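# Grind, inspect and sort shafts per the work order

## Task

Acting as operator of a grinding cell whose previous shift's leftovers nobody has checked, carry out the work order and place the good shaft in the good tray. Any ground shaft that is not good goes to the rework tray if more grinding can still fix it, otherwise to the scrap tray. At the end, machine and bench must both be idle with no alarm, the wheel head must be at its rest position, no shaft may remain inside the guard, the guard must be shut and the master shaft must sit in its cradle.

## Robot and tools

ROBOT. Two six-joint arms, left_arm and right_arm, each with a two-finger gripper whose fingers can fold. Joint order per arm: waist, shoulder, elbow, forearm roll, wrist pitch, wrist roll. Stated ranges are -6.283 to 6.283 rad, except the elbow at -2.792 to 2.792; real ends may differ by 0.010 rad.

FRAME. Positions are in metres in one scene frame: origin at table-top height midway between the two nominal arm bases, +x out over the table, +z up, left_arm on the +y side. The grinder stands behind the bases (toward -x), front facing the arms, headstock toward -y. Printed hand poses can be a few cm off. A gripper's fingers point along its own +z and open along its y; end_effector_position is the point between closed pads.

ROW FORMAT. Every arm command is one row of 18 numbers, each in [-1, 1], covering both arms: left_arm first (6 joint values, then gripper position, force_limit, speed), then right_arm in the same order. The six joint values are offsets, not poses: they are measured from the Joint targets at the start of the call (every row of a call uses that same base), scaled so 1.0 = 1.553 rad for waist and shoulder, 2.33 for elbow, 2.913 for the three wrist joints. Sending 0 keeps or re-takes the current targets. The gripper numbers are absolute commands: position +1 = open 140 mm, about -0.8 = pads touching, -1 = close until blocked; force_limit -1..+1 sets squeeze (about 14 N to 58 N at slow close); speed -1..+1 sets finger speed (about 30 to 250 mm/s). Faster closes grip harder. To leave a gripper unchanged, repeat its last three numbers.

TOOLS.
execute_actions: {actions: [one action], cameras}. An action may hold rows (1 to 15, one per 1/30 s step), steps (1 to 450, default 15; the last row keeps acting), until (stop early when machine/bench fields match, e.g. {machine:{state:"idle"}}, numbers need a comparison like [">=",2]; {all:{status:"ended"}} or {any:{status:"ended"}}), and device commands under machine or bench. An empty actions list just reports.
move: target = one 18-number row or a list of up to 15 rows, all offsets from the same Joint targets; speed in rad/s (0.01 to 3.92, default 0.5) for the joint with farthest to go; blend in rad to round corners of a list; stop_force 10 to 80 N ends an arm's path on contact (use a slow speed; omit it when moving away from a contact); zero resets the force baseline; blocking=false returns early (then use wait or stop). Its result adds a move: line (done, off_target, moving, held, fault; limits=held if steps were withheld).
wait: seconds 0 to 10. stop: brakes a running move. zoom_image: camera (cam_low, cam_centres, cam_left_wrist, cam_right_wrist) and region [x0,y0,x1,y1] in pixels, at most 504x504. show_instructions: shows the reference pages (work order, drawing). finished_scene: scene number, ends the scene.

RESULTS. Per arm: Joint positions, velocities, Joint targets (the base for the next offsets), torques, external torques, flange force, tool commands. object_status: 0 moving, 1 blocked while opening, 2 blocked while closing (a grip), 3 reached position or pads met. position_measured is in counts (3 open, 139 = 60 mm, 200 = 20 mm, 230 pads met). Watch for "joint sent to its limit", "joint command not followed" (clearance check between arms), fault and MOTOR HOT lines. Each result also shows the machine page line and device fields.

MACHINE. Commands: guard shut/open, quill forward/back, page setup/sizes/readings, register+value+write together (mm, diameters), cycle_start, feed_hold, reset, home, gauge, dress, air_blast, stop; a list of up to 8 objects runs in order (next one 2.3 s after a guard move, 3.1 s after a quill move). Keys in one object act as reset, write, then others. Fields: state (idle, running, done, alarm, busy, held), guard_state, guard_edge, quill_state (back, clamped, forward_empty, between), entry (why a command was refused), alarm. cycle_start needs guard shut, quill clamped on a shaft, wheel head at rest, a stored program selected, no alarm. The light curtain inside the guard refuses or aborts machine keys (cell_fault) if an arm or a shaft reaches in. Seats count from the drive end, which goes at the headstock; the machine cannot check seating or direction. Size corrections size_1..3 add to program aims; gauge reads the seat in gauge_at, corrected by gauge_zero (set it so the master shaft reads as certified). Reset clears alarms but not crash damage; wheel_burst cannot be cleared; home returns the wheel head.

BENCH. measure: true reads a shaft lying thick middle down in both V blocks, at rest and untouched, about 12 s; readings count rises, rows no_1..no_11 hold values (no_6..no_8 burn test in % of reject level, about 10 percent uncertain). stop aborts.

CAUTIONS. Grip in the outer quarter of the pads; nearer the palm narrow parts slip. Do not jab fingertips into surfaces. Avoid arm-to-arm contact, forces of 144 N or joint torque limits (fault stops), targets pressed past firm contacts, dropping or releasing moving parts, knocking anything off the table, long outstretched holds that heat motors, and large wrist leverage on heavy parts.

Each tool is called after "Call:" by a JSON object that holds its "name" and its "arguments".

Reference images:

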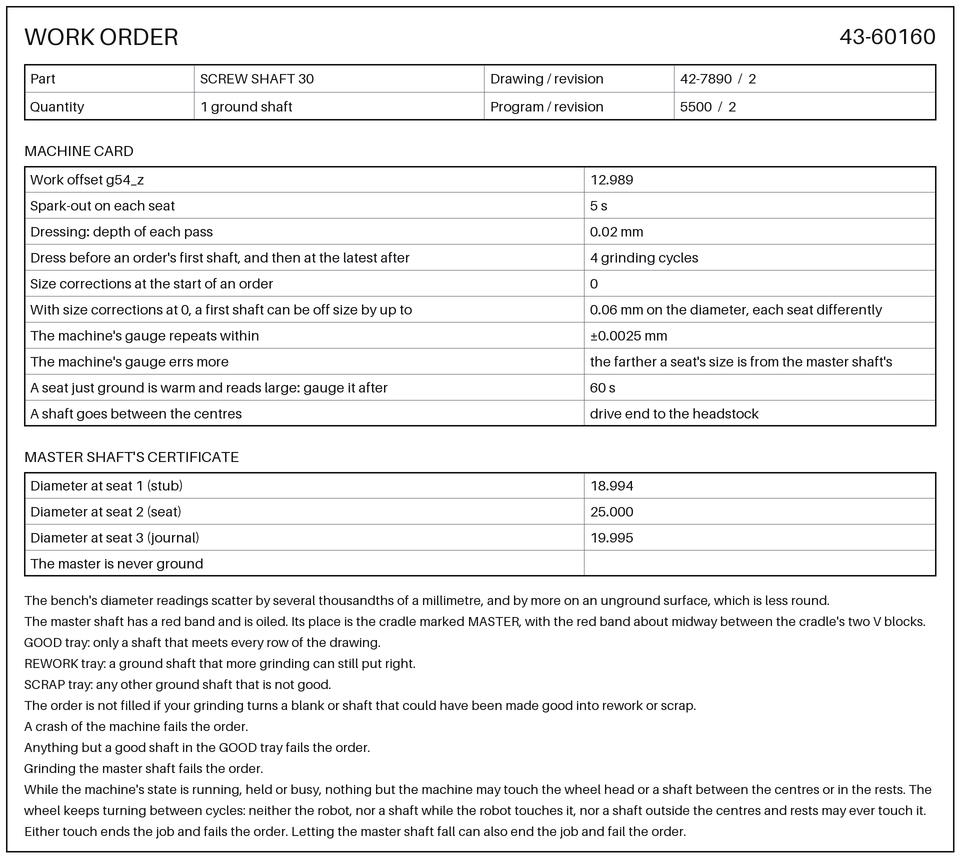

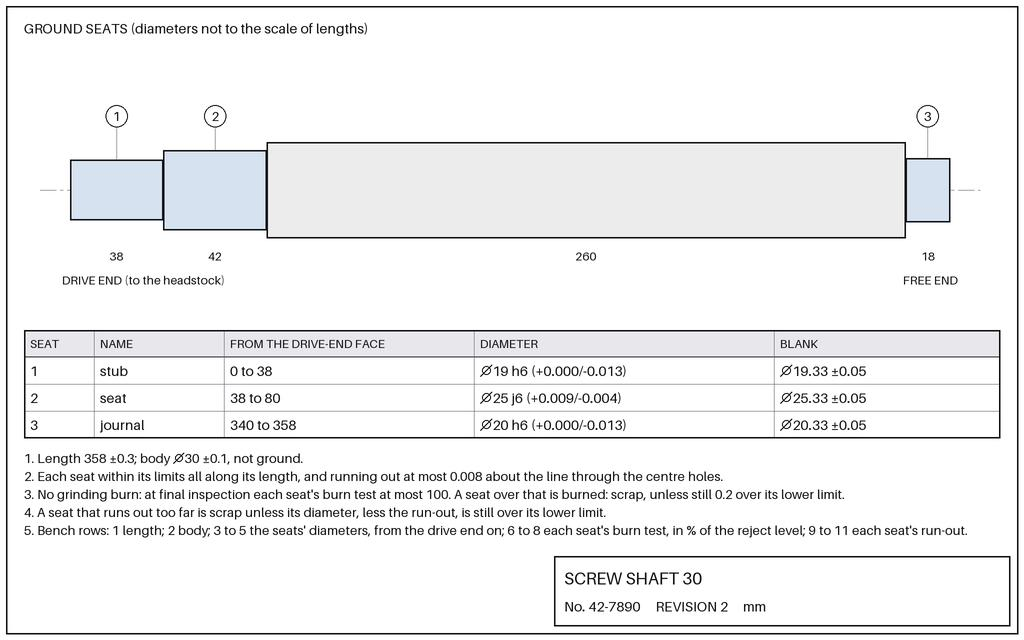

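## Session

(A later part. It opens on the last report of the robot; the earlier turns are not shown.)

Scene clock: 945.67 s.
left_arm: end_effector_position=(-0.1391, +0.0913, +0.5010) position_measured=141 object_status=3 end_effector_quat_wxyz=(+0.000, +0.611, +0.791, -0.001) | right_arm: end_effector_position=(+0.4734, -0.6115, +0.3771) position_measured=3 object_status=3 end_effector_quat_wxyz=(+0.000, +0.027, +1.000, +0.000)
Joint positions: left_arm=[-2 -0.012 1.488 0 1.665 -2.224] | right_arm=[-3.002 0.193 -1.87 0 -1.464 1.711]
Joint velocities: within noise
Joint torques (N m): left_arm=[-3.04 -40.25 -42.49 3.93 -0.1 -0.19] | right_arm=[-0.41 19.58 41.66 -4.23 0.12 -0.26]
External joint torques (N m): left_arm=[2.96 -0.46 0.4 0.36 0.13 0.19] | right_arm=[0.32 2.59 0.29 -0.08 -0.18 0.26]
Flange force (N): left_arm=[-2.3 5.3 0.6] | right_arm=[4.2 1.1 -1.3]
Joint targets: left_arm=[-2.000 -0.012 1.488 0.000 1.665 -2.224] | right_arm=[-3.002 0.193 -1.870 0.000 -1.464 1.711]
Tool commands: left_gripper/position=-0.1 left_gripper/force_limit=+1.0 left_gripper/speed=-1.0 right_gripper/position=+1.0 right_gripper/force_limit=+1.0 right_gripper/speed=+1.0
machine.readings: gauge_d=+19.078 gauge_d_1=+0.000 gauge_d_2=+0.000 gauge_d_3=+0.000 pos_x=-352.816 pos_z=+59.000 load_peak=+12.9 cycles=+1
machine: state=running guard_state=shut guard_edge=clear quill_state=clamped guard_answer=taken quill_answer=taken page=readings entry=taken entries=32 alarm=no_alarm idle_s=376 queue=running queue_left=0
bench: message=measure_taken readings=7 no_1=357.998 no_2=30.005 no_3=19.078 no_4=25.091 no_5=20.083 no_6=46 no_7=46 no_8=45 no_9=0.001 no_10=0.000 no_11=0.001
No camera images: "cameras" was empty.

Call:
{"name": "execute_actions", "arguments": {"actions": [{"steps": 450, "until": {"machine": {"state": ["!=", "running"]}}}], "cameras": []}}

Call:
{"name": "execute_actions", "arguments": {"actions": [{"steps": 450, "until": {"machine": {"state": ["!=", "running"]}}}], "cameras": []}}

Call:
{"name": "execute_actions", "arguments": {"actions": [{"steps": 450, "until": {"machine": {"state": ["!=", "running"]}}}], "cameras": []}}

Call:
{"name": "execute_actions", "arguments": {"actions": [{"steps": 450, "until": {"machine": {"state": ["!=", "running"]}}}], "cameras": []}}

Call:
{"name": "execute_actions", "arguments": {"actions": [{"steps": 450, "until": {"machine": {"state": ["!=", "running"]}}}], "cameras": []}}

Call:
{"name": "execute_actions", "arguments": {"actions": [{"steps": 450, "until": {"machine": {"state": ["!=", "running"]}}}], "cameras": []}}

Scene clock: 963.10 s.
left_arm: end_effector_position=(-0.1391, +0.0913, +0.5010) position_measured=141 object_status=3 end_effector_quat_wxyz=(+0.000, +0.611, +0.791, -0.001) | right_arm: end_effector_position=(+0.4734, -0.6115, +0.3771) position_measured=3 object_status=3 end_effector_quat_wxyz=(+0.000, +0.027, +1.000, +0.000)
Joint positions: left_arm=[-2 -0.012 1.488 0 1.665 -2.224] | right_arm=[-3.002 0.193 -1.87 0 -1.464 1.711]
Joint velocities: within noise
Joint torques (N m): left_arm=[-2.93 -40.21 -42.47 3.9 -0.11 -0.21] | right_arm=[0.02 19.36 41.49 -4.2 0.13 -0.31]
External joint torques (N m): left_arm=[2.87 -0.62 0.31 0.41 0.13 0.21] | right_arm=[-0.02 2.57 0.54 -0.11 -0.17 0.31]
Flange force (N): left_arm=[-2.2 5.3 0.5] | right_arm=[3.8 0.4 -1.7]
Joint targets: left_arm=[-2.000 -0.012 1.488 0.000 1.665 -2.224] | right_arm=[-3.002 0.193 -1.870 0.000 -1.464 1.711]
Tool commands: left_gripper/position=-0.1 left_gripper/force_limit=+1.0 left_gripper/speed=-1.0 right_gripper/position=+1.0 right_gripper/force_limit=+1.0 right_gripper/speed=+1.0
machine.readings: gauge_d=+19.078 gauge_d_1=+0.000 gauge_d_2=+0.000 gauge_d_3=+0.000 pos_x=-95.059 pos_z=+59.000 load_peak=+12.9 cycles=+1
machine: state=running guard_state=shut guard_edge=clear quill_state=clamped guard_answer=taken quill_answer=taken page=readings entry=taken entries=32 alarm=no_alarm idle_s=394 queue=running queue_left=0
bench: message=measure_taken readings=7 no_1=357.998 no_2=30.005 no_3=19.078 no_4=25.091 no_5=20.083 no_6=46 no_7=46 no_8=45 no_9=0.001 no_10=0.000 no_11=0.001
No camera images: "cameras" was empty.

Scene clock: 978.30 s.
left_arm: end_effector_position=(-0.1391, +0.0913, +0.5010) position_measured=141 object_status=3 end_effector_quat_wxyz=(+0.000, +0.611, +0.791, -0.001) | right_arm: end_effector_position=(+0.4734, -0.6115, +0.3771) position_measured=3 object_status=3 end_effector_quat_wxyz=(+0.000, +0.027, +1.000, +0.000)
Joint positions: left_arm=[-2 -0.012 1.488 0 1.665 -2.224] | right_arm=[-3.002 0.193 -1.87 0 -1.464 1.711]
Joint velocities: within noise
Joint torques (N m): left_arm=[-2.89 -40.3 -42.59 3.95 -0.11 -0.19] | right_arm=[0.33 19 41.35 -4.2 0.14 -0.33]
External joint torques (N m): left_arm=[2.93 -0.45 0.48 0.36 0.13 0.18] | right_arm=[-0.19 2.98 0.7 -0.1 -0.19 0.33]
Flange force (N): left_arm=[-2.2 5.3 0.8] | right_arm=[4.2 0.1 -2.0]
Joint targets: left_arm=[-2.000 -0.012 1.488 0.000 1.665 -2.224] | right_arm=[-3.002 0.193 -1.870 0.000 -1.464 1.711]
Tool commands: left_gripper/position=-0.1 left_gripper/force_limit=+1.0 left_gripper/speed=-1.0 right_gripper/position=+1.0 right_gripper/force_limit=+1.0 right_gripper/speed=+1.0
machine.readings: gauge_d=+19.078 gauge_d_1=+0.000 gauge_d_2=+0.000 gauge_d_3=+0.000 pos_x=-357.442 pos_z=+349.000 load_peak=+12.9 cycles=+1
machine: state=running guard_state=shut guard_edge=clear quill_state=clamped guard_answer=taken quill_answer=taken page=readings entry=taken entries=32 alarm=no_alarm idle_s=409 queue=running queue_left=0
bench: message=measure_taken readings=7 no_1=357.998 no_2=30.005 no_3=19.078 no_4=25.091 no_5=20.083 no_6=46 no_7=46 no_8=45 no_9=0.001 no_10=0.000 no_11=0.001
No camera images: "cameras" was empty.

Scene clock: 993.50 s.
left_arm: end_effector_position=(-0.1391, +0.0913, +0.5010) position_measured=141 object_status=3 end_effector_quat_wxyz=(+0.000, +0.611, +0.791, -0.001) | right_arm: end_effector_position=(+0.4734, -0.6115, +0.3771) position_measured=3 object_status=3 end_effector_quat_wxyz=(+0.000, +0.027, +1.000, +0.000)
Joint positions: left_arm=[-2 -0.012 1.488 0 1.665 -2.224] | right_arm=[-3.002 0.193 -1.87 0 -1.464 1.711]
Joint velocities: within noise
Joint torques (N m): left_arm=[-2.83 -40.36 -42.49 3.9 -0.08 -0.21] | right_arm=[-0.09 18.94 41.58 -4.25 0.25 -0.21]
External joint torques (N m): left_arm=[2.81 -0.3 0.44 0.4 0.1 0.21] | right_arm=[0.13 3.16 0.46 -0.06 -0.3 0.21]
Flange force (N): left_arm=[-2.4 5.0 0.7] | right_arm=[4.9 0.5 -1.9]
Joint targets: left_arm=[-2.000 -0.012 1.488 0.000 1.665 -2.224] | right_arm=[-3.002 0.193 -1.870 0.000 -1.464 1.711]
Tool commands: left_gripper/position=-0.1 left_gripper/force_limit=+1.0 left_gripper/speed=-1.0 right_gripper/position=+1.0 right_gripper/force_limit=+1.0 right_gripper/speed=+1.0
machine.readings: gauge_d=+19.078 gauge_d_1=+0.000 gauge_d_2=+0.000 gauge_d_3=+0.000 pos_x=-357.594 pos_z=+349.000 load_peak=+12.9 cycles=+1
machine: state=running guard_state=shut guard_edge=clear quill_state=clamped guard_answer=taken quill_answer=taken page=readings entry=taken entries=32 alarm=no_alarm idle_s=424 queue=running queue_left=0
bench: message=measure_taken readings=7 no_1=357.998 no_2=30.005 no_3=19.078 no_4=25.091 no_5=20.083 no_6=46 no_7=46 no_8=45 no_9=0.001 no_10=0.000 no_11=0.001
No camera images: "cameras" was empty.

Scene clock: 1008.70 s.
left_arm: end_effector_position=(-0.1391, +0.0913, +0.5010) position_measured=141 object_status=3 end_effector_quat_wxyz=(+0.000, +0.611, +0.791, -0.001) | right_arm: end_effector_position=(+0.4734, -0.6115, +0.3771) position_measured=3 object_status=3 end_effector_quat_wxyz=(+0.000, +0.027, +1.000, +0.000)
Joint positions: left_arm=[-2 -0.012 1.488 0 1.665 -2.224] | right_arm=[-3.002 0.193 -1.87 0 -1.464 1.711]
Joint velocities: within noise
Joint torques (N m): left_arm=[-2.88 -40.12 -42.58 3.96 -0.11 -0.21] | right_arm=[-0.31 19.3 41.39 -4.22 0.17 -0.29]
External joint torques (N m): left_arm=[2.82 -0.62 0.46 0.34 0.13 0.21] | right_arm=[0.2 2.78 0.58 -0.1 -0.23 0.29]
Flange force (N): left_arm=[-1.9 5.4 0.8] | right_arm=[4.1 0.9 -1.9]
Joint targets: left_arm=[-2.000 -0.012 1.488 0.000 1.665 -2.224] | right_arm=[-3.002 0.193 -1.870 0.000 -1.464 1.711]
Tool commands: left_gripper/position=-0.1 left_gripper/force_limit=+1.0 left_gripper/speed=-1.0 right_gripper/position=+1.0 right_gripper/force_limit=+1.0 right_gripper/speed=+1.0
machine.readings: gauge_d=+19.078 gauge_d_1=+0.000 gauge_d_2=+0.000 gauge_d_3=+0.000 pos_x=-357.746 pos_z=+349.000 load_peak=+12.9 cycles=+1
machine: state=running guard_state=shut guard_edge=clear quill_state=clamped guard_answer=taken quill_answer=taken page=readings entry=taken entries=32 alarm=no_alarm idle_s=439 queue=running queue_left=0
bench: message=measure_taken readings=7 no_1=357.998 no_2=30.005 no_3=19.078 no_4=25.091 no_5=20.083 no_6=46 no_7=46 no_8=45 no_9=0.001 no_10=0.000 no_11=0.001
No camera images: "cameras" was empty.

Scene clock: 1023.90 s.
left_arm: end_effector_position=(-0.1391, +0.0913, +0.5010) position_measured=141 object_status=3 end_effector_quat_wxyz=(+0.000, +0.611, +0.791, -0.001) | right_arm: end_effector_position=(+0.4734, -0.6115, +0.3771) position_measured=3 object_status=3 end_effector_quat_wxyz=(+0.000, +0.027, +1.000, +0.000)
Joint positions: left_arm=[-2 -0.012 1.488 0 1.665 -2.224] | right_arm=[-3.002 0.193 -1.87 0 -1.464 1.711]
Joint velocities: within noise
Joint torques (N m): left_arm=[-2.79 -40.28 -42.51 3.94 -0.1 -0.21] | right_arm=[0.3 19.63 41.56 -4.21 0.2 -0.39]
External joint torques (N m): left_arm=[2.77 -0.47 0.41 0.36 0.12 0.21] | right_arm=[-0.34 2.36 0.43 -0.1 -0.25 0.39]
Flange force (N): left_arm=[-2.1 5.1 0.6] | right_arm=[3.5 -0.1 -1.6]
Joint targets: left_arm=[-2.000 -0.012 1.488 0.000 1.665 -2.224] | right_arm=[-3.002 0.193 -1.870 0.000 -1.464 1.711]
Tool commands: left_gripper/position=-0.1 left_gripper/force_limit=+1.0 left_gripper/speed=-1.0 right_gripper/position=+1.0 right_gripper/force_limit=+1.0 right_gripper/speed=+1.0
machine.readings: gauge_d=+19.078 gauge_d_1=+0.000 gauge_d_2=+0.000 gauge_d_3=+0.000 pos_x=-357.809 pos_z=+349.000 load_peak=+12.9 cycles=+1
machine: state=running guard_state=shut guard_edge=clear quill_state=clamped guard_answer=taken quill_answer=taken page=readings entry=taken entries=32 alarm=no_alarm idle_s=454 queue=running queue_left=0
bench: message=measure_taken readings=7 no_1=357.998 no_2=30.005 no_3=19.078 no_4=25.091 no_5=20.083 no_6=46 no_7=46 no_8=45 no_9=0.001 no_10=0.000 no_11=0.001
No camera images: "cameras" was empty.

Scene clock: 1039.10 s.
left_arm: end_effector_position=(-0.1391, +0.0913, +0.5010) position_measured=141 object_status=3 end_effector_quat_wxyz=(+0.000, +0.611, +0.791, -0.001) | right_arm: end_effector_position=(+0.4734, -0.6115, +0.3771) position_measured=3 object_status=3 end_effector_quat_wxyz=(+0.000, +0.027, +1.000, +0.000)
Joint positions: left_arm=[-2 -0.012 1.488 0 1.665 -2.224] | right_arm=[-3.002 0.193 -1.87 0 -1.464 1.711]
Joint velocities: within noise
Joint torques (N m): left_arm=[-2.92 -40.21 -42.61 3.92 -0.11 -0.2] | right_arm=[-0.28 19.3 41.75 -4.28 0.07 -0.42]
External joint torques (N m): left_arm=[2.91 -0.56 0.45 0.38 0.13 0.2] | right_arm=[0.14 2.89 0.24 -0.03 -0.13 0.42]
Flange force (N): left_arm=[-2.1 5.4 0.7] | right_arm=[4.8 1.0 -1.2]
Joint targets: left_arm=[-2.000 -0.012 1.488 0.000 1.665 -2.224] | right_arm=[-3.002 0.193 -1.870 0.000 -1.464 1.711]
Tool commands: left_gripper/position=-0.1 left_gripper/force_limit=+1.0 left_gripper/speed=-1.0 right_gripper/position=+1.0 right_gripper/force_limit=+1.0 right_gripper/speed=+1.0
machine.readings: gauge_d=+19.078 gauge_d_1=+0.000 gauge_d_2=+0.000 gauge_d_3=+0.000 pos_x=-357.839 pos_z=+349.000 load_peak=+12.9 cycles=+1
machine: state=running guard_state=shut guard_edge=clear quill_state=clamped guard_answer=taken quill_answer=taken page=readings entry=taken entries=32 alarm=no_alarm idle_s=469 queue=running queue_left=0
bench: message=measure_taken readings=7 no_1=357.998 no_2=30.005 no_3=19.078 no_4=25.091 no_5=20.083 no_6=46 no_7=46 no_8=45 no_9=0.001 no_10=0.000 no_11=0.001
No camera images: "cameras" was empty.

Call:
{"name": "wait", "arguments": {"seconds": 5, "cameras": []}}

Scene clock: 1057.47 s.
left_arm: end_effector_position=(-0.1391, +0.0913, +0.5010) position_measured=141 object_status=3 end_effector_quat_wxyz=(+0.000, +0.611, +0.791, -0.001) | right_arm: end_effector_position=(+0.4734, -0.6115, +0.3771) position_measured=3 object_status=3 end_effector_quat_wxyz=(+0.000, +0.027, +1.000, +0.000)
Joint positions: left_arm=[-2 -0.012 1.488 0 1.665 -2.224] | right_arm=[-3.002 0.193 -1.87 0 -1.464 1.711]
Joint velocities: within noise
Joint torques (N m): left_arm=[-2.97 -40.19 -42.43 3.95 -0.09 -0.21] | right_arm=[-0.02 19.09 41.49 -4.19 0.2 -0.36]
External joint torques (N m): left_arm=[2.97 -0.62 0.31 0.35 0.11 0.21] | right_arm=[0.04 2.94 0.43 -0.11 -0.26 0.36]
Flange force (N): left_arm=[-2.3 5.4 0.5] | right_arm=[4.6 0.6 -1.7]
Joint targets: left_arm=[-2.000 -0.012 1.488 0.000 1.665 -2.224] | right_arm=[-3.002 0.193 -1.870 0.000 -1.464 1.711]
Tool commands: left_gripper/position=-0.1 left_gripper/force_limit=+1.0 left_gripper/speed=-1.0 right_gripper/position=+1.0 right_gripper/force_limit=+1.0 right_gripper/speed=+1.0
machine.readings: gauge_d=+19.078 gauge_d_1=+0.000 gauge_d_2=+0.000 gauge_d_3=+0.000 pos_x=+0.000 pos_z=+0.000 load_peak=+12.9 cycles=+2
machine: state=done guard_state=shut guard_edge=clear quill_state=clamped guard_answer=taken quill_answer=taken page=readings entry=taken entries=32 alarm=no_alarm idle_s=3 queue=done queue_left=0
bench: message=measure_taken readings=7 no_1=357.998 no_2=30.005 no_3=19.078 no_4=25.091 no_5=20.083 no_6=46 no_7=46 no_8=45 no_9=0.001 no_10=0.000 no_11=0.001
wait: 5.00 s
No camera images: "cameras" was empty.

Call:
{"name": "move", "arguments": {"target": [0,0,0,0,0,0,-0.1,1,-1,0.5287,-0.40301,0.20499,0,0.05069,0.28267,-0.1,1,-1], "speed": 0.5, "cameras": ["cam_right_wrist"]}}

Scene clock: 1063.63 s.
left_arm: end_effector_position=(-0.1391, +0.0913, +0.5010) position_measured=141 object_status=3 end_effector_quat_wxyz=(+0.000, +0.611, +0.791, -0.001) | right_arm: end_effector_position=(+0.5550, -0.0047, +0.2498) position_measured=141 object_status=0 end_effector_quat_wxyz=(+0.000, +0.028, +1.000, +0.000)
Joint positions: left_arm=[-2 -0.012 1.488 0 1.665 -2.224] | right_arm=[-2.181 -0.433 -1.392 0 -1.316 2.534]
Joint velocities: within noise
Joint torques (N m): left_arm=[-2.81 -40.35 -42.49 3.94 -0.1 -0.15] | right_arm=[-0.63 79.51 40.47 -4.09 0.15 -0.3]
External joint torques (N m): left_arm=[2.71 -0.32 0.43 0.35 0.12 0.15] | right_arm=[0.52 5.24 0.41 -0.07 -0.19 0.3]
Flange force (N): left_arm=[-2.2 4.8 0.7] | right_arm=[5.2 -5.2 -3.0]
Joint targets: left_arm=[-2.000 -0.012 1.488 0.000 1.665 -2.224] | right_arm=[-2.181 -0.433 -1.392 0.000 -1.316 2.534]
machine.readings: gauge_d=+19.078 gauge_d_1=+0.000 gauge_d_2=+0.000 gauge_d_3=+0.000 pos_x=+0.000 pos_z=+0.000 load_peak=+12.9 cycles=+2
machine: state=done guard_state=shut guard_edge=clear quill_state=clamped guard_answer=taken quill_answer=taken page=readings entry=taken entries=32 alarm=no_alarm idle_s=9 queue=done queue_left=0
bench: message=measure_taken readings=7 no_1=357.998 no_2=30.005 no_3=19.078 no_4=25.091 no_5=20.083 no_6=46 no_7=46 no_8=45 no_9=0.001 no_10=0.000 no_11=0.001
move: done
camera_calibration:
cam_right_wrist: T_world_to_cam=[[0.0462742, 0.998785, 0.0169341, -0.0233709], [0.932446, -0.0492693, 0.357934, -0.601068], [0.358333, -0.000772932, -0.933593, 0.179766], [0, 0, 0, 1]] pos_world=[0.497129, -0.0061328, 0.383367]
Images, in order (width x height): cam_right_wrist 896x504.

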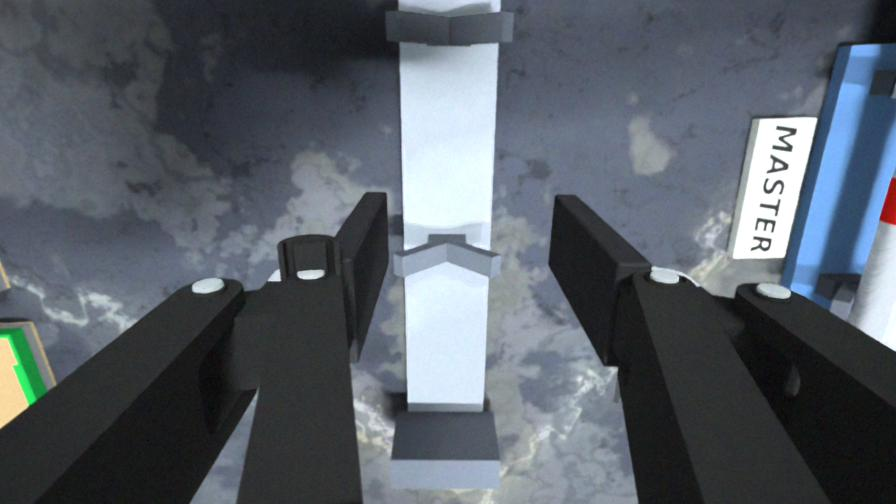

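Call:
{"name": "zoom_image", "arguments": {"camera": "cam_right_wrist", "region": [340, 0, 560, 300]}}

Scaled by 1.680.

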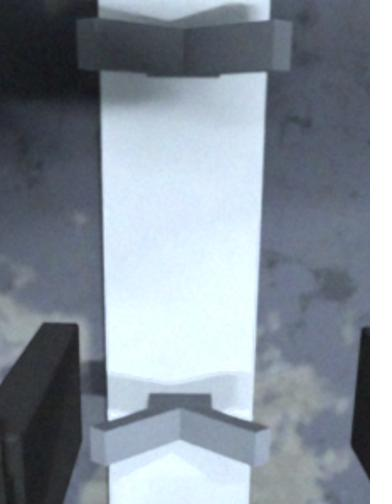

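Call:
{"name": "move", "arguments": {"target": [0,0,0,0,0,0,-0.1,1,-1,-0.52788,0.0895,-0.04438,0,-0.01222,0.2381,-0.1,1,-1], "speed": 0.4, "cameras": ["cam_right_wrist"]}}

Scene clock: 1076.90 s.
left_arm: end_effector_position=(-0.1391, +0.0913, +0.5010) position_measured=141 object_status=3 end_effector_quat_wxyz=(+0.000, +0.611, +0.791, -0.001) | right_arm: end_effector_position=(+0.7604, -0.5856, +0.2999) position_measured=141 object_status=3 end_effector_quat_wxyz=(+0.000, +0.706, +0.708, +0.000)
Joint positions: left_arm=[-2 -0.012 1.488 0 1.665 -2.224] | right_arm=[-3.001 -0.294 -1.496 0 -1.352 3.228]
Joint velocities: within noise
Joint torques (N m): left_arm=[-2.89 -40.24 -42.53 3.91 -0.09 -0.18] | right_arm=[-0.34 66.65 40.75 -4.18 0.19 -0.39]
External joint torques (N m): left_arm=[2.86 -0.61 0.37 0.4 0.11 0.18] | right_arm=[0.11 4.83 0.43 -0.01 -0.19 0.39]
Flange force (N): left_arm=[-2.0 5.3 0.6] | right_arm=[0.4 -6.7 -2.6]
Joint targets: left_arm=[-2.000 -0.012 1.488 0.000 1.665 -2.224] | right_arm=[-3.001 -0.294 -1.496 0.000 -1.352 3.228]
machine.readings: gauge_d=+19.078 gauge_d_1=+0.000 gauge_d_2=+0.000 gauge_d_3=+0.000 pos_x=+0.000 pos_z=+0.000 load_peak=+12.9 cycles=+2
machine: state=done guard_state=shut guard_edge=clear quill_state=clamped guard_answer=taken quill_answer=taken page=readings entry=taken entries=32 alarm=no_alarm idle_s=22 queue=done queue_left=0
bench: message=measure_taken readings=7 no_1=357.998 no_2=30.005 no_3=19.078 no_4=25.091 no_5=20.083 no_6=46 no_7=46 no_8=45 no_9=0.001 no_10=0.000 no_11=0.001
move: done
camera_calibration:
cam_right_wrist: T_world_to_cam=[[0.999797, 0.0109491, 0.0169307, -0.757027], [0.00416305, -0.933714, 0.357996, -0.651159], [0.0197282, -0.357853, -0.93357, 0.200775], [0, 0, 0, 1]] pos_world=[0.755623, -0.52786, 0.433367]
Images, in order (width x height): cam_right_wrist 896x504.

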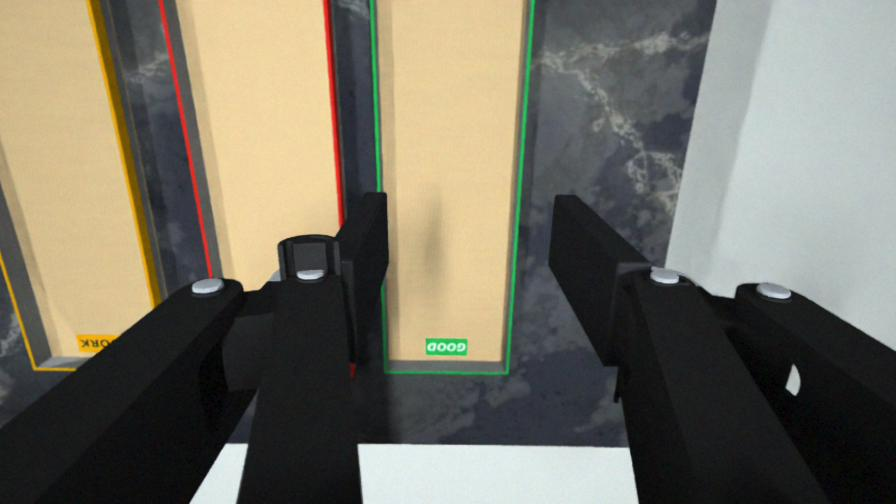

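Call:
{"name": "wait", "arguments": {"seconds": 10, "cameras": []}}

Call:
{"name": "wait", "arguments": {"seconds": 10, "cameras": []}}

Call:
{"name": "wait", "arguments": {"seconds": 7, "cameras": []}}

Scene clock: 1092.87 s.
left_arm: end_effector_position=(-0.1391, +0.0913, +0.5010) position_measured=141 object_status=3 end_effector_quat_wxyz=(+0.000, +0.611, +0.791, -0.001) | right_arm: end_effector_position=(+0.7604, -0.5856, +0.2998) position_measured=141 object_status=3 end_effector_quat_wxyz=(+0.000, +0.707, +0.708, +0.000)
Joint positions: left_arm=[-2 -0.012 1.488 0 1.665 -2.224] | right_arm=[-3.001 -0.294 -1.496 0 -1.352 3.228]
Joint velocities: within noise
Joint torques (N m): left_arm=[-2.84 -40.04 -42.5 3.95 -0.08 -0.19] | right_arm=[0.11 66.52 40.53 -4.13 0.23 -0.37]
External joint torques (N m): left_arm=[2.76 -0.71 0.37 0.35 0.1 0.19] | right_arm=[0.29 4.75 0.75 -0.04 -0.22 0.37]
Flange force (N): left_arm=[-1.8 5.2 0.6] | right_arm=[0.7 -5.9 -3.1]
Joint targets: left_arm=[-2.000 -0.012 1.488 0.000 1.665 -2.224] | right_arm=[-3.001 -0.294 -1.496 0.000 -1.352 3.228]
Tool commands: left_gripper/position=-0.1 left_gripper/force_limit=+1.0 left_gripper/speed=-1.0 right_gripper/position=-0.1 right_gripper/force_limit=+1.0 right_gripper/speed=-1.0
machine.readings: gauge_d=+19.078 gauge_d_1=+0.000 gauge_d_2=+0.000 gauge_d_3=+0.000 pos_x=+0.000 pos_z=+0.000 load_peak=+12.9 cycles=+2
machine: state=done guard_state=shut guard_edge=clear quill_state=clamped guard_answer=taken quill_answer=taken page=readings entry=taken entries=32 alarm=no_alarm idle_s=38 queue=done queue_left=0
bench: message=measure_taken readings=7 no_1=357.998 no_2=30.005 no_3=19.078 no_4=25.091 no_5=20.083 no_6=46 no_7=46 no_8=45 no_9=0.001 no_10=0.000 no_11=0.001
wait: 10.00 s; at rest from the start
No camera images: "cameras" was empty.

Scene clock: 1102.87 s.
left_arm: end_effector_position=(-0.1391, +0.0913, +0.5010) position_measured=141 object_status=3 end_effector_quat_wxyz=(+0.000, +0.611, +0.791, -0.001) | right_arm: end_effector_position=(+0.7604, -0.5856, +0.2998) position_measured=141 object_status=3 end_effector_quat_wxyz=(+0.000, +0.707, +0.708, +0.000)
Joint positions: left_arm=[-2 -0.012 1.488 0 1.665 -2.224] | right_arm=[-3.001 -0.294 -1.496 0 -1.352 3.228]
Joint velocities: within noise
Joint torques (N m): left_arm=[-2.8 -40.25 -42.4 3.91 -0.12 -0.19] | right_arm=[0.1 66.48 40.94 -4.11 0.18 -0.33]
External joint torques (N m): left_arm=[2.69 -0.46 0.27 0.39 0.14 0.19] | right_arm=[-0.49 5.16 0.31 -0.09 -0.19 0.33]
Flange force (N): left_arm=[-2.2 4.8 0.3] | right_arm=[-0.5 -7.4 -2.6]
Joint targets: left_arm=[-2.000 -0.012 1.488 0.000 1.665 -2.224] | right_arm=[-3.001 -0.294 -1.496 0.000 -1.352 3.228]
Tool commands: left_gripper/position=-0.1 left_gripper/force_limit=+1.0 left_gripper/speed=-1.0 right_gripper/position=-0.1 right_gripper/force_limit=+1.0 right_gripper/speed=-1.0
machine.readings: gauge_d=+19.078 gauge_d_1=+0.000 gauge_d_2=+0.000 gauge_d_3=+0.000 pos_x=+0.000 pos_z=+0.000 load_peak=+12.9 cycles=+2
machine: state=done guard_state=shut guard_edge=clear quill_state=clamped guard_answer=taken quill_answer=taken page=readings entry=taken entries=32 alarm=no_alarm idle_s=48 queue=done queue_left=0
bench: message=measure_taken readings=7 no_1=357.998 no_2=30.005 no_3=19.078 no_4=25.091 no_5=20.083 no_6=46 no_7=46 no_8=45 no_9=0.001 no_10=0.000 no_11=0.001
wait: 10.00 s
No camera images: "cameras" was empty.

Scene clock: 1109.87 s.
left_arm: end_effector_position=(-0.1391, +0.0913, +0.5010) position_measured=141 object_status=3 end_effector_quat_wxyz=(+0.000, +0.611, +0.791, -0.001) | right_arm: end_effector_position=(+0.7604, -0.5856, +0.2998) position_measured=141 object_status=3 end_effector_quat_wxyz=(+0.000, +0.707, +0.708, +0.000)
Joint positions: left_arm=[-2 -0.012 1.488 0 1.665 -2.224] | right_arm=[-3.001 -0.294 -1.496 0 -1.352 3.228]
Joint velocities: within noise
Joint torques (N m): left_arm=[-2.76 -40.35 -42.46 3.92 -0.09 -0.19] | right_arm=[-0.17 66.57 40.64 -4.13 0.19 -0.27]
External joint torques (N m): left_arm=[2.68 -0.41 0.33 0.38 0.12 0.19] | right_arm=[-0.11 5.18 0.66 -0.08 -0.2 0.27]
Flange force (N): left_arm=[-2.2 4.8 0.5] | right_arm=[0.0 -6.7 -3.1]
Joint targets: left_arm=[-2.000 -0.012 1.488 0.000 1.665 -2.224] | right_arm=[-3.001 -0.294 -1.496 0.000 -1.352 3.228]
Tool commands: left_gripper/position=-0.1 left_gripper/force_limit=+1.0 left_gripper/speed=-1.0 right_gripper/position=-0.1 right_gripper/force_limit=+1.0 right_gripper/speed=-1.0
machine.readings: gauge_d=+19.078 gauge_d_1=+0.000 gauge_d_2=+0.000 gauge_d_3=+0.000 pos_x=+0.000 pos_z=+0.000 load_peak=+12.9 cycles=+2
machine: state=done guard_state=shut guard_edge=clear quill_state=clamped guard_answer=taken quill_answer=taken page=readings entry=taken entries=32 alarm=no_alarm idle_s=55 queue=done queue_left=0
bench: message=measure_taken readings=7 no_1=357.998 no_2=30.005 no_3=19.078 no_4=25.091 no_5=20.083 no_6=46 no_7=46 no_8=45 no_9=0.001 no_10=0.000 no_11=0.001
wait: 7.00 s
No camera images: "cameras" was empty.

Call:
{"name": "execute_actions", "arguments": {"actions": [{"machine": [{"register": "gauge_at", "value": 1, "write": true, "gauge": true}, {"register": "gauge_at", "value": 2, "write": true, "gauge": true}, {"register": "gauge_at", "value": 3, "write": true, "gauge": true}], "steps": 450, "until": {"all": {"status": "ended"}}}], "cameras": []}}

Scene clock: 1123.47 s.
left_arm: end_effector_position=(-0.1391, +0.0913, +0.5010) position_measured=141 object_status=3 end_effector_quat_wxyz=(+0.000, +0.611, +0.791, -0.001) | right_arm: end_effector_position=(+0.7604, -0.5856, +0.2998) position_measured=141 object_status=3 end_effector_quat_wxyz=(+0.000, +0.707, +0.708, +0.000)
Joint positions: left_arm=[-2 -0.012 1.488 0 1.665 -2.224] | right_arm=[-3.001 -0.294 -1.496 0 -1.352 3.228]
Joint velocities: within noise
Joint torques (N m): left_arm=[-2.9 -40.08 -42.58 3.92 -0.1 -0.2] | right_arm=[0.51 66.7 40.72 -4.17 0.2 -0.34]
External joint torques (N m): left_arm=[2.79 -0.57 0.48 0.38 0.12 0.2] | right_arm=[-0.62 5.02 0.66 -0.03 -0.2 0.34]
Flange force (N): left_arm=[-1.9 5.3 0.8] | right_arm=[-0.6 -6.4 -3.0]
Joint targets: left_arm=[-2.000 -0.012 1.488 0.000 1.665 -2.224] | right_arm=[-3.001 -0.294 -1.496 0.000 -1.352 3.228]
Tool commands: left_gripper/position=-0.1 left_gripper/force_limit=+1.0 left_gripper/speed=-1.0 right_gripper/position=-0.1 right_gripper/force_limit=+1.0 right_gripper/speed=-1.0
machine.readings: gauge_d=+19.997 gauge_d_1=+19.002 gauge_d_2=+25.008 gauge_d_3=+19.997 pos_x=+0.000 pos_z=+0.000 load_peak=+12.9 cycles=+2
machine: state=done guard_state=shut guard_edge=clear quill_state=clamped guard_answer=taken quill_answer=taken page=readings entry=taken entries=38 alarm=no_alarm idle_s=68 queue=done queue_left=0
bench: message=measure_taken readings=7 no_1=357.998 no_2=30.005 no_3=19.078 no_4=25.091 no_5=20.083 no_6=46 no_7=46 no_8=45 no_9=0.001 no_10=0.000 no_11=0.001
No camera images: "cameras" was empty.

Call:
{"name": "execute_actions", "arguments": {"actions": [{"machine": [{"guard": "open"}, {"quill": "back"}], "steps": 170, "until": {"all": {"status": "ended"}, "machine": {"guard_state": "open", "quill_state": "back"}}}], "cameras": []}}

Call:
{"name": "move", "arguments": {"target": [[-0.32923,0.37444,-0.26279,0,0.01078,-0.08798,-0.1,1,-1,0,0,0,0,0,0,-0.1,1,-1],[-0.32923,0.37193,-0.16781,0,-0.06389,-0.08798,-0.1,1,-1,0,0,0,0,0,0,-0.1,1,-1]], "speed": [0.5,0.3], "blend": [0.02,0], "cameras": ["cam_left_wrist","cam_centres"]}}

Scene clock: 1145.77 s.
left_arm: end_effector_position=(-0.1391, +0.0913, +0.5010) position_measured=141 object_status=3 end_effector_quat_wxyz=(+0.000, +0.611, +0.791, -0.001) | right_arm: end_effector_position=(+0.7604, -0.5856, +0.2998) position_measured=141 object_status=3 end_effector_quat_wxyz=(+0.000, +0.707, +0.708, +0.000)
Joint positions: left_arm=[-2 -0.012 1.488 0 1.665 -2.224] | right_arm=[-3.001 -0.294 -1.496 0 -1.352 3.228]
Joint velocities: within noise
Joint torques (N m): left_arm=[-2.9 -40.03 -42.44 3.93 -0.07 -0.18] | right_arm=[-0.64 66.95 40.75 -4.17 0.23 -0.28]
External joint torques (N m): left_arm=[2.85 -0.69 0.31 0.37 0.09 0.18] | right_arm=[0.77 4.49 0.49 -0.01 -0.23 0.28]
Flange force (N): left_arm=[-2.0 5.3 0.6] | right_arm=[1.2 -6.1 -2.7]
Joint targets: left_arm=[-2.000 -0.012 1.488 0.000 1.665 -2.224] | right_arm=[-3.001 -0.294 -1.496 0.000 -1.352 3.228]
Tool commands: left_gripper/position=-0.1 left_gripper/force_limit=+1.0 left_gripper/speed=-1.0 right_gripper/position=-0.1 right_gripper/force_limit=+1.0 right_gripper/speed=-1.0
machine.readings: gauge_d=+19.997 gauge_d_1=+0.000 gauge_d_2=+0.000 gauge_d_3=+0.000 pos_x=+0.000 pos_z=+0.000 load_peak=+12.9 cycles=+2
machine: state=idle guard_state=open guard_edge=clear quill_state=back guard_answer=taken quill_answer=taken page=readings entry=taken entries=38 alarm=no_alarm idle_s=90 queue=done queue_left=0
bench: message=measure_taken readings=7 no_1=357.998 no_2=30.005 no_3=19.078 no_4=25.091 no_5=20.083 no_6=46 no_7=46 no_8=45 no_9=0.001 no_10=0.000 no_11=0.001
No camera images: "cameras" was empty.

Scene clock: 1148.13 s.
left_arm: end_effector_position=(-0.6386, +0.0379, +0.3002) position_measured=141 object_status=3 end_effector_quat_wxyz=(+0.000, +0.707, +0.707, +0.000) | right_arm: end_effector_position=(+0.7604, -0.5856, +0.2998) position_measured=141 object_status=3 end_effector_quat_wxyz=(+0.000, +0.707, +0.708, +0.000)
Joint positions: left_arm=[-2.511 0.566 1.096 0 1.478 -2.48] | right_arm=[-3.001 -0.294 -1.496 0 -1.352 3.228]
Joint velocities: within noise
Joint torques (N m): left_arm=[-2.43 -97.76 -42.4 3.93 -0.11 -0.18] | right_arm=[-0.05 66.64 40.67 -4.17 0.32 -0.25]
External joint torques (N m): left_arm=[2.56 -0.19 0.32 0.37 0.13 0.18] | right_arm=[-0.21 4.58 0.29 -0.01 -0.34 0.25]
Flange force (N): left_arm=[-1.7 2.8 0.2] | right_arm=[-0.2 -6.5 -2.6]
Joint targets: left_arm=[-2.511 0.566 1.096 0.000 1.478 -2.480] | right_arm=[-3.001 -0.294 -1.496 0.000 -1.352 3.228]
machine.readings: gauge_d=+19.997 gauge_d_1=+0.000 gauge_d_2=+0.000 gauge_d_3=+0.000 pos_x=+0.000 pos_z=+0.000 load_peak=+12.9 cycles=+2
machine: state=idle guard_state=open guard_edge=clear quill_state=back guard_answer=taken quill_answer=taken page=readings entry=taken entries=38 alarm=no_alarm idle_s=93 queue=done queue_left=0
bench: message=measure_taken readings=7 no_1=357.998 no_2=30.005 no_3=19.078 no_4=25.091 no_5=20.083 no_6=46 no_7=46 no_8=45 no_9=0.001 no_10=0.000 no_11=0.001
move: done
camera_calibration:
cam_left_wrist: T_world_to_cam=[[0.999733, -0.0151443, 0.0174238, 0.6389], [-0.020229, -0.938346, 0.345106, -0.0789185], [0.0111231, -0.345366, -0.938402, 0.441223], [0, 0, 0, 1]] pos_world=[-0.645234, 0.0880065, 0.430148]
Images, in order (width x height): cam_centres 896x504, cam_left_wrist 896x504.

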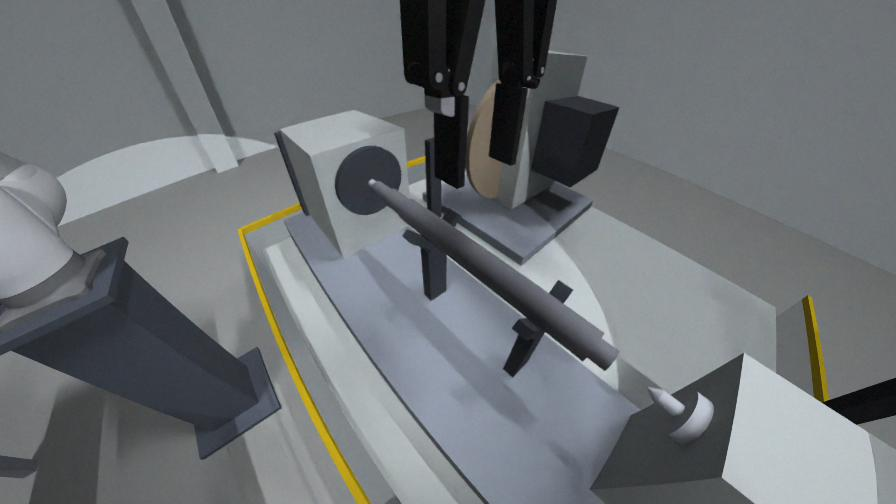

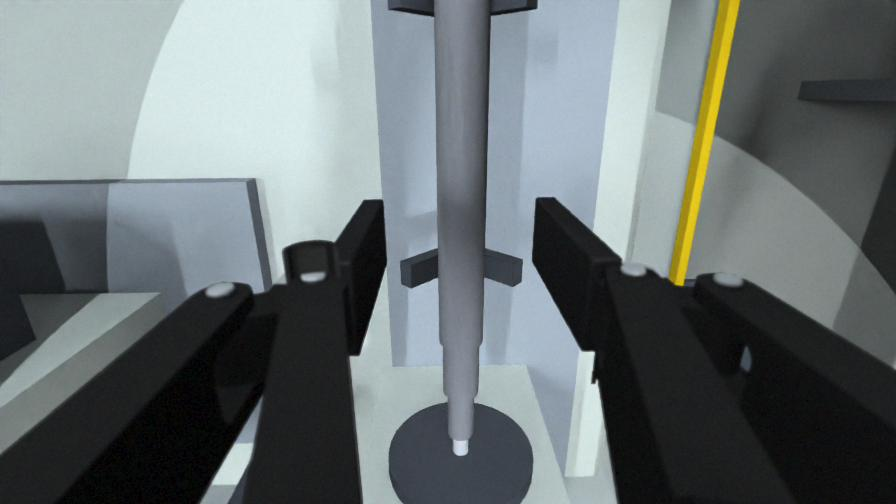

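Call:
{"name": "move", "arguments": {"target": [-0.0002,0.01066,0.06285,0,-0.0554,-0.0001,-0.1,1,-1,0,0,0,0,0,0,-0.1,1,-1], "speed": 0.15, "cameras": ["cam_left_wrist"]}}

Scene clock: 1151.90 s.
left_arm: end_effector_position=(-0.6328, +0.0428, +0.2048) position_measured=141 object_status=3 end_effector_quat_wxyz=(+0.000, +0.707, +0.707, +0.000) | right_arm: end_effector_position=(+0.7604, -0.5856, +0.2998) position_measured=141 object_status=3 end_effector_quat_wxyz=(+0.000, +0.707, +0.708, +0.000)
Joint positions: left_arm=[-2.512 0.583 1.243 0 1.317 -2.481] | right_arm=[-3.001 -0.294 -1.496 0 -1.352 3.228]
Joint velocities: within noise
Joint torques (N m): left_arm=[-2.81 -98.08 -41.32 3.8 -0.14 -0.2] | right_arm=[0.02 66.39 40.73 -4.07 0.17 -0.35]
External joint torques (N m): left_arm=[2.9 -0.25 0.33 0.38 0.16 0.2] | right_arm=[-0.3 5.17 0.47 -0.13 -0.18 0.35]
Flange force (N): left_arm=[-2.0 3.0 0.0] | right_arm=[-0.2 -7.1 -2.8]
Joint targets: left_arm=[-2.512 0.582 1.243 0.000 1.317 -2.481] | right_arm=[-3.001 -0.294 -1.496 0.000 -1.352 3.228]
machine.readings: gauge_d=+19.997 gauge_d_1=+0.000 gauge_d_2=+0.000 gauge_d_3=+0.000 pos_x=+0.000 pos_z=+0.000 load_peak=+12.9 cycles=+2
machine: state=idle guard_state=open guard_edge=clear quill_state=back guard_answer=taken quill_answer=taken page=readings entry=taken entries=38 alarm=no_alarm idle_s=96 queue=done queue_left=0
bench: message=measure_taken readings=7 no_1=357.998 no_2=30.005 no_3=19.078 no_4=25.091 no_5=20.083 no_6=46 no_7=46 no_8=45 no_9=0.001 no_10=0.000 no_11=0.001
move: done
camera_calibration:
cam_left_wrist: T_world_to_cam=[[0.999706, -0.0152745, 0.0188329, 0.634453], [-0.020823, -0.93875, 0.343968, -0.0414631], [0.0124254, -0.344259, -0.938792, 0.354215], [0, 0, 0, 1]] pos_world=[-0.639531, 0.0927091, 0.334847]
Images, in order (width x height): cam_left_wrist 896x504.

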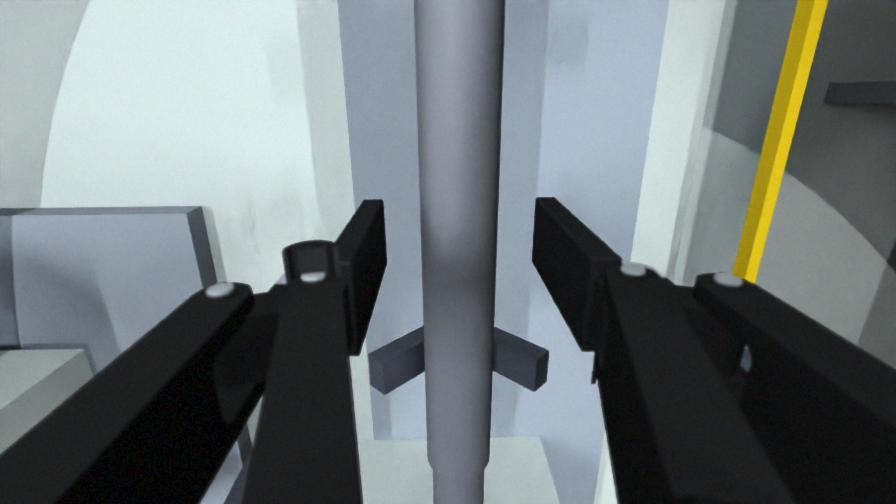

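Call:
{"name": "execute_actions", "arguments": {"actions": [{"rows": [[0,0,0,0,0,0,-1,1,-1,0,0,0,0,0,0,-0.1,1,-1]], "steps": 60}], "cameras": []}}

Scene clock: 1155.50 s.
left_arm: end_effector_position=(-0.6328, +0.0428, +0.2049) position_measured=189 object_status=2 end_effector_quat_wxyz=(+0.000, +0.707, +0.707, +0.000) | right_arm: end_effector_position=(+0.7604, -0.5856, +0.2998) position_measured=141 object_status=3 end_effector_quat_wxyz=(+0.000, +0.707, +0.708, +0.000)
Joint positions: left_arm=[-2.512 0.582 1.243 0 1.317 -2.481] | right_arm=[-3.001 -0.294 -1.496 0 -1.352 3.228]
Joint velocities: within noise
Joint torques (N m): left_arm=[3.22 -87.97 -31.66 6.08 2.43 -0.3] | right_arm=[-0.68 66.96 41.14 -4.09 0.21 -0.3]
External joint torques (N m): left_arm=[-3.11 -10.32 -9.31 -1.9 -2.42 0.3] | right_arm=[0.94 4.63 0.17 -0.09 -0.2 0.3]
Flange force (N): left_arm=[-1.0 -6.1 -11.3] | right_arm=[1.4 -7.0 -2.2]
Joint targets: left_arm=[-2.512 0.582 1.243 0.000 1.317 -2.481] | right_arm=[-3.001 -0.294 -1.496 0.000 -1.352 3.228]
machine.readings: gauge_d=+19.997 gauge_d_1=+0.000 gauge_d_2=+0.000 gauge_d_3=+0.000 pos_x=+0.000 pos_z=+0.000 load_peak=+12.9 cycles=+2
machine: state=idle guard_state=open guard_edge=clear quill_state=back guard_answer=taken quill_answer=taken page=readings entry=taken entries=38 alarm=no_alarm idle_s=100 queue=done queue_left=0
bench: message=measure_taken readings=7 no_1=357.998 no_2=30.005 no_3=19.078 no_4=25.091 no_5=20.083 no_6=46 no_7=46 no_8=45 no_9=0.001 no_10=0.000 no_11=0.001
No camera images: "cameras" was empty.

Call:
{"name": "move", "arguments": {"target": [[-0.00962,-0.01161,0.01133,0,-0.00287,-0.00513,-1,1,-1,0,0,0,0,0,0,-0.1,1,-1],[-0.00962,-0.0312,-0.13331,0,0.12326,-0.00513,-1,1,-1,0,0,0,0,0,0,-0.1,1,-1],[0.13605,-0.382,0.10539,0,0.11936,-0.00513,-1,1,-1,0,0,0,0,0,0,-0.1,1,-1],[0.9999,-0.382,0.10539,0,0.11936,0.01441,-1,1,-1,0,0,0,0,0,0,-0.1,1,-1]], "speed": [0.05,0.3,0.5,0.8], "blend": [0,0.03,0.1,0], "cameras": ["cam_centres"]}}

Scene clock: 1162.47 s.
left_arm: end_effector_position=(+0.3994, +0.1924, +0.5000) position_measured=189 object_status=2 end_effector_quat_wxyz=(+0.000, +0.030, +1.000, +0.000) | right_arm: end_effector_position=(+0.7604, -0.5856, +0.2998) position_measured=141 object_status=3 end_effector_quat_wxyz=(+0.000, +0.707, +0.708, +0.000)
Joint positions: left_arm=[-0.959 -0.011 1.489 0 1.665 -2.439] | right_arm=[-3.001 -0.294 -1.496 0 -1.352 3.228]
Joint velocities: within noise
Joint torques (N m): left_arm=[-2.54 -49.91 -51.88 3.99 -0.09 -0.22] | right_arm=[0.1 67.33 40.75 -4.14 0.2 -0.3]
External joint torques (N m): left_arm=[2.52 9 9.75 0.31 0.11 0.22] | right_arm=[-0.26 4.32 0.46 -0.05 -0.21 0.3]
Flange force (N): left_arm=[-3.1 3.9 17.4] | right_arm=[-0.2 -5.8 -2.5]
Joint targets: left_arm=[-0.958 -0.011 1.489 0.000 1.665 -2.439] | right_arm=[-3.001 -0.294 -1.496 0.000 -1.352 3.228]
machine.readings: gauge_d=+19.997 gauge_d_1=+0.000 gauge_d_2=+0.000 gauge_d_3=+0.000 pos_x=+0.000 pos_z=+0.000 load_peak=+12.9 cycles=+2
machine: state=idle guard_state=open guard_edge=clear quill_state=back guard_answer=taken quill_answer=taken page=readings entry=taken entries=38 alarm=no_alarm idle_s=107 queue=done queue_left=0
bench: message=measure_taken readings=7 no_1=357.998 no_2=30.005 no_3=19.078 no_4=25.091 no_5=20.083 no_6=46 no_7=46 no_8=45 no_9=0.001 no_10=0.000 no_11=0.001
move: done
Images, in order (width x height): cam_centres 896x504.

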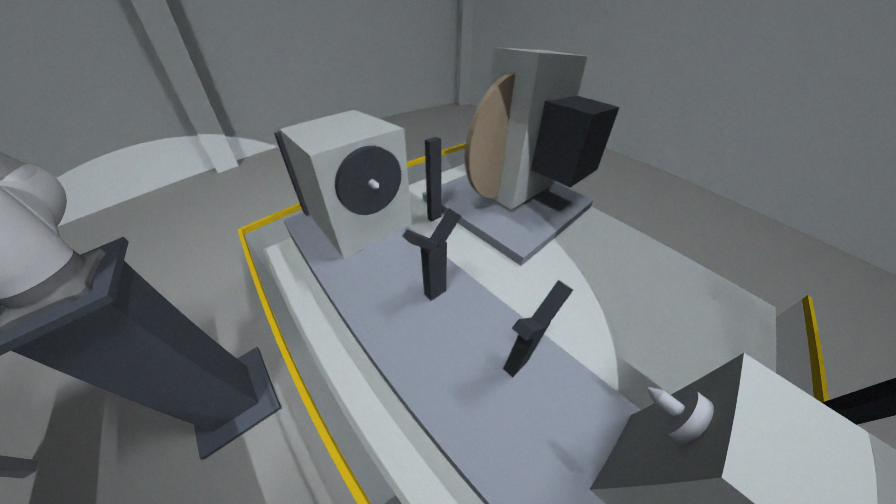

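Call:
{"name": "execute_actions", "arguments": {"actions": [{"machine": [{"guard": "shut"}, {"air_blast": true}, {"guard": "open"}], "steps": 1}], "cameras": []}}

Call:
{"name": "move", "arguments": {"target": [[0.0019,0.29053,-0.04592,0,-0.11816,0,-1,1,-1,0,0,0,0,0,0,-0.1,1,-1],[0.0019,0.34727,0.01903,0,-0.20036,0,-1,1,-1,0,0,0,0,0,0,-0.1,1,-1]], "speed": [0.5,0.3], "blend": [0.03,0], "cameras": ["cam_left_wrist"]}}

Scene clock: 1165.43 s.
left_arm: end_effector_position=(+0.3994, +0.1924, +0.4999) position_measured=189 object_status=2 end_effector_quat_wxyz=(+0.000, +0.030, +1.000, +0.000) | right_arm: end_effector_position=(+0.7604, -0.5856, +0.2998) position_measured=141 object_status=3 end_effector_quat_wxyz=(+0.000, +0.707, +0.708, +0.000)
Joint positions: left_arm=[-0.958 -0.011 1.489 0 1.665 -2.439] | right_arm=[-3.001 -0.294 -1.496 0 -1.352 3.228]
Joint velocities: within noise
Joint torques (N m): left_arm=[-2.96 -49.66 -51.94 3.94 -0.1 -0.17] | right_arm=[-0.08 65.99 40.91 -4.11 0.2 -0.23]
External joint torques (N m): left_arm=[2.9 8.78 9.84 0.35 0.12 0.17] | right_arm=[-0.12 5.42 0.28 -0.09 -0.2 0.23]
Flange force (N): left_arm=[-3.2 4.7 17.6] | right_arm=[-0.2 -7.9 -2.6]
Joint targets: left_arm=[-0.958 -0.011 1.489 0.000 1.665 -2.439] | right_arm=[-3.001 -0.294 -1.496 0.000 -1.352 3.228]
Tool commands: left_gripper/position=-1.0 left_gripper/force_limit=+1.0 left_gripper/speed=-1.0 right_gripper/position=-0.1 right_gripper/force_limit=+1.0 right_gripper/speed=-1.0
machine.readings: gauge_d=+19.997 gauge_d_1=+0.000 gauge_d_2=+0.000 gauge_d_3=+0.000 pos_x=+0.000 pos_z=+0.000 load_peak=+12.9 cycles=+2
machine: state=idle guard_state=between guard_edge=clear quill_state=back guard_answer=taken quill_answer=taken page=readings entry=taken entries=38 alarm=no_alarm idle_s=110 queue=running queue_left=2
bench: message=measure_taken readings=7 no_1=357.998 no_2=30.005 no_3=19.078 no_4=25.091 no_5=20.083 no_6=46 no_7=46 no_8=45 no_9=0.001 no_10=0.000 no_11=0.001
No camera images: "cameras" was empty.

Scene clock: 1167.50 s.
left_arm: end_effector_position=(+0.5548, -0.0109, +0.0999) position_measured=189 object_status=2 end_effector_quat_wxyz=(+0.000, +0.028, +1.000, +0.000) | right_arm: end_effector_position=(+0.7604, -0.5856, +0.2998) position_measured=141 object_status=3 end_effector_quat_wxyz=(+0.000, +0.707, +0.708, +0.000)
Joint positions: left_arm=[-0.955 0.529 1.533 0 1.081 -2.439] | right_arm=[-3.001 -0.294 -1.496 0 -1.352 3.228]
Joint velocities: within noise
Joint torques (N m): left_arm=[-2.87 -103.49 -46.15 3.51 -0.17 -0.21] | right_arm=[0.28 67.15 40.65 -4.15 0.16 -0.37]
External joint torques (N m): left_arm=[2.8 13.58 8.87 0.29 0.2 0.21] | right_arm=[-0.35 4.49 0.61 -0.04 -0.17 0.37]
Flange force (N): left_arm=[-2.1 3.2 17.0] | right_arm=[-0.2 -5.7 -2.7]
Joint targets: left_arm=[-0.955 0.528 1.533 0.000 1.081 -2.439] | right_arm=[-3.001 -0.294 -1.496 0.000 -1.352 3.228]
machine.readings: gauge_d=+19.997 gauge_d_1=+0.000 gauge_d_2=+0.000 gauge_d_3=+0.000 pos_x=+0.000 pos_z=+0.000 load_peak=+12.9 cycles=+2
machine: state=idle guard_state=shut guard_edge=clear quill_state=back guard_answer=taken quill_answer=taken page=readings entry=taken entries=38 alarm=no_alarm idle_s=112 queue=running queue_left=2
bench: message=measure_taken readings=7 no_1=357.998 no_2=30.005 no_3=19.078 no_4=25.091 no_5=20.083 no_6=46 no_7=46 no_8=45 no_9=0.001 no_10=0.000 no_11=0.001
move: done
camera_calibration:
cam_left_wrist: T_world_to_cam=[[0.071601, 0.997256, 0.0187827, -0.0256573], [0.936072, -0.0736872, 0.344006, -0.552484], [0.344446, -0.00704926, -0.938779, 0.0419773], [0, 0, 0, 1]] pos_world=[0.504543, -0.0148282, 0.229947]
Images, in order (width x height): cam_left_wrist 896x504.

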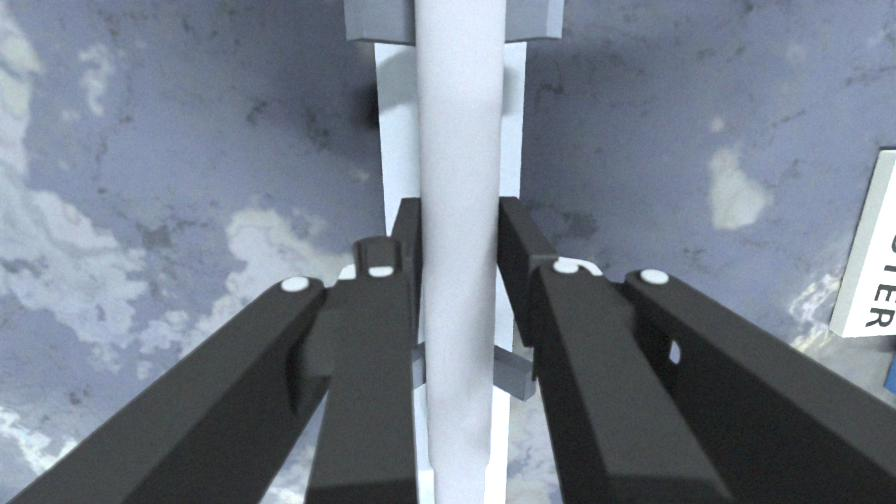

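Call:
{"name": "move", "arguments": {"target": [-0.00055,0.01358,0.00716,0,-0.01297,-0.0003,-1,1,-1,0,0,0,0,0,0,-0.1,1,-1], "speed": 0.02, "stop_force": 18, "cameras": []}}

Scene clock: 1170.40 s.
left_arm: end_effector_position=(+0.5549, -0.0119, +0.0849) position_measured=189 object_status=2 end_effector_quat_wxyz=(+0.000, +0.028, +1.000, +0.000) | right_arm: end_effector_position=(+0.7604, -0.5856, +0.2998) position_measured=141 object_status=3 end_effector_quat_wxyz=(+0.000, +0.707, +0.708, +0.000)
Joint positions: left_arm=[-0.956 0.541 1.543 0 1.058 -2.439] | right_arm=[-3.001 -0.294 -1.496 0 -1.352 3.228]
Joint velocities: within noise
Joint torques (N m): left_arm=[0.57 -72.39 -28.14 5.32 -1.21 0.3] | right_arm=[-0.48 67.13 41.06 -4.07 0.23 -0.31]
External joint torques (N m): left_arm=[-0.72 -18.25 -8.71 -1.56 1.24 -0.3] | right_arm=[-0.06 4.24 0.12 -0.14 -0.23 0.31]
Flange force (N): left_arm=[3.8 2.3 -22.8] | right_arm=[0.1 -6.4 -2.0]
Joint targets: left_arm=[-0.956 0.541 1.543 0.000 1.058 -2.439] | right_arm=[-3.001 -0.294 -1.496 0.000 -1.352 3.228]
machine.readings: gauge_d=+19.997 gauge_d_1=+0.000 gauge_d_2=+0.000 gauge_d_3=+0.000 pos_x=+0.000 pos_z=+0.000 load_peak=+12.9 cycles=+2
machine: state=idle guard_state=between guard_edge=clear quill_state=back guard_answer=taken quill_answer=taken page=readings entry=taken entries=39 alarm=no_alarm idle_s=115 queue=running queue_left=0
bench: message=measure_taken readings=7 no_1=357.998 no_2=30.005 no_3=19.078 no_4=25.091 no_5=20.083 no_6=46 no_7=46 no_8=45 no_9=0.001 no_10=0.000 no_11=0.001
move: contact (left_arm); left_arm: the wrist pitch is farthest, 0.015 rad from its target
No camera images: "cameras" was empty.


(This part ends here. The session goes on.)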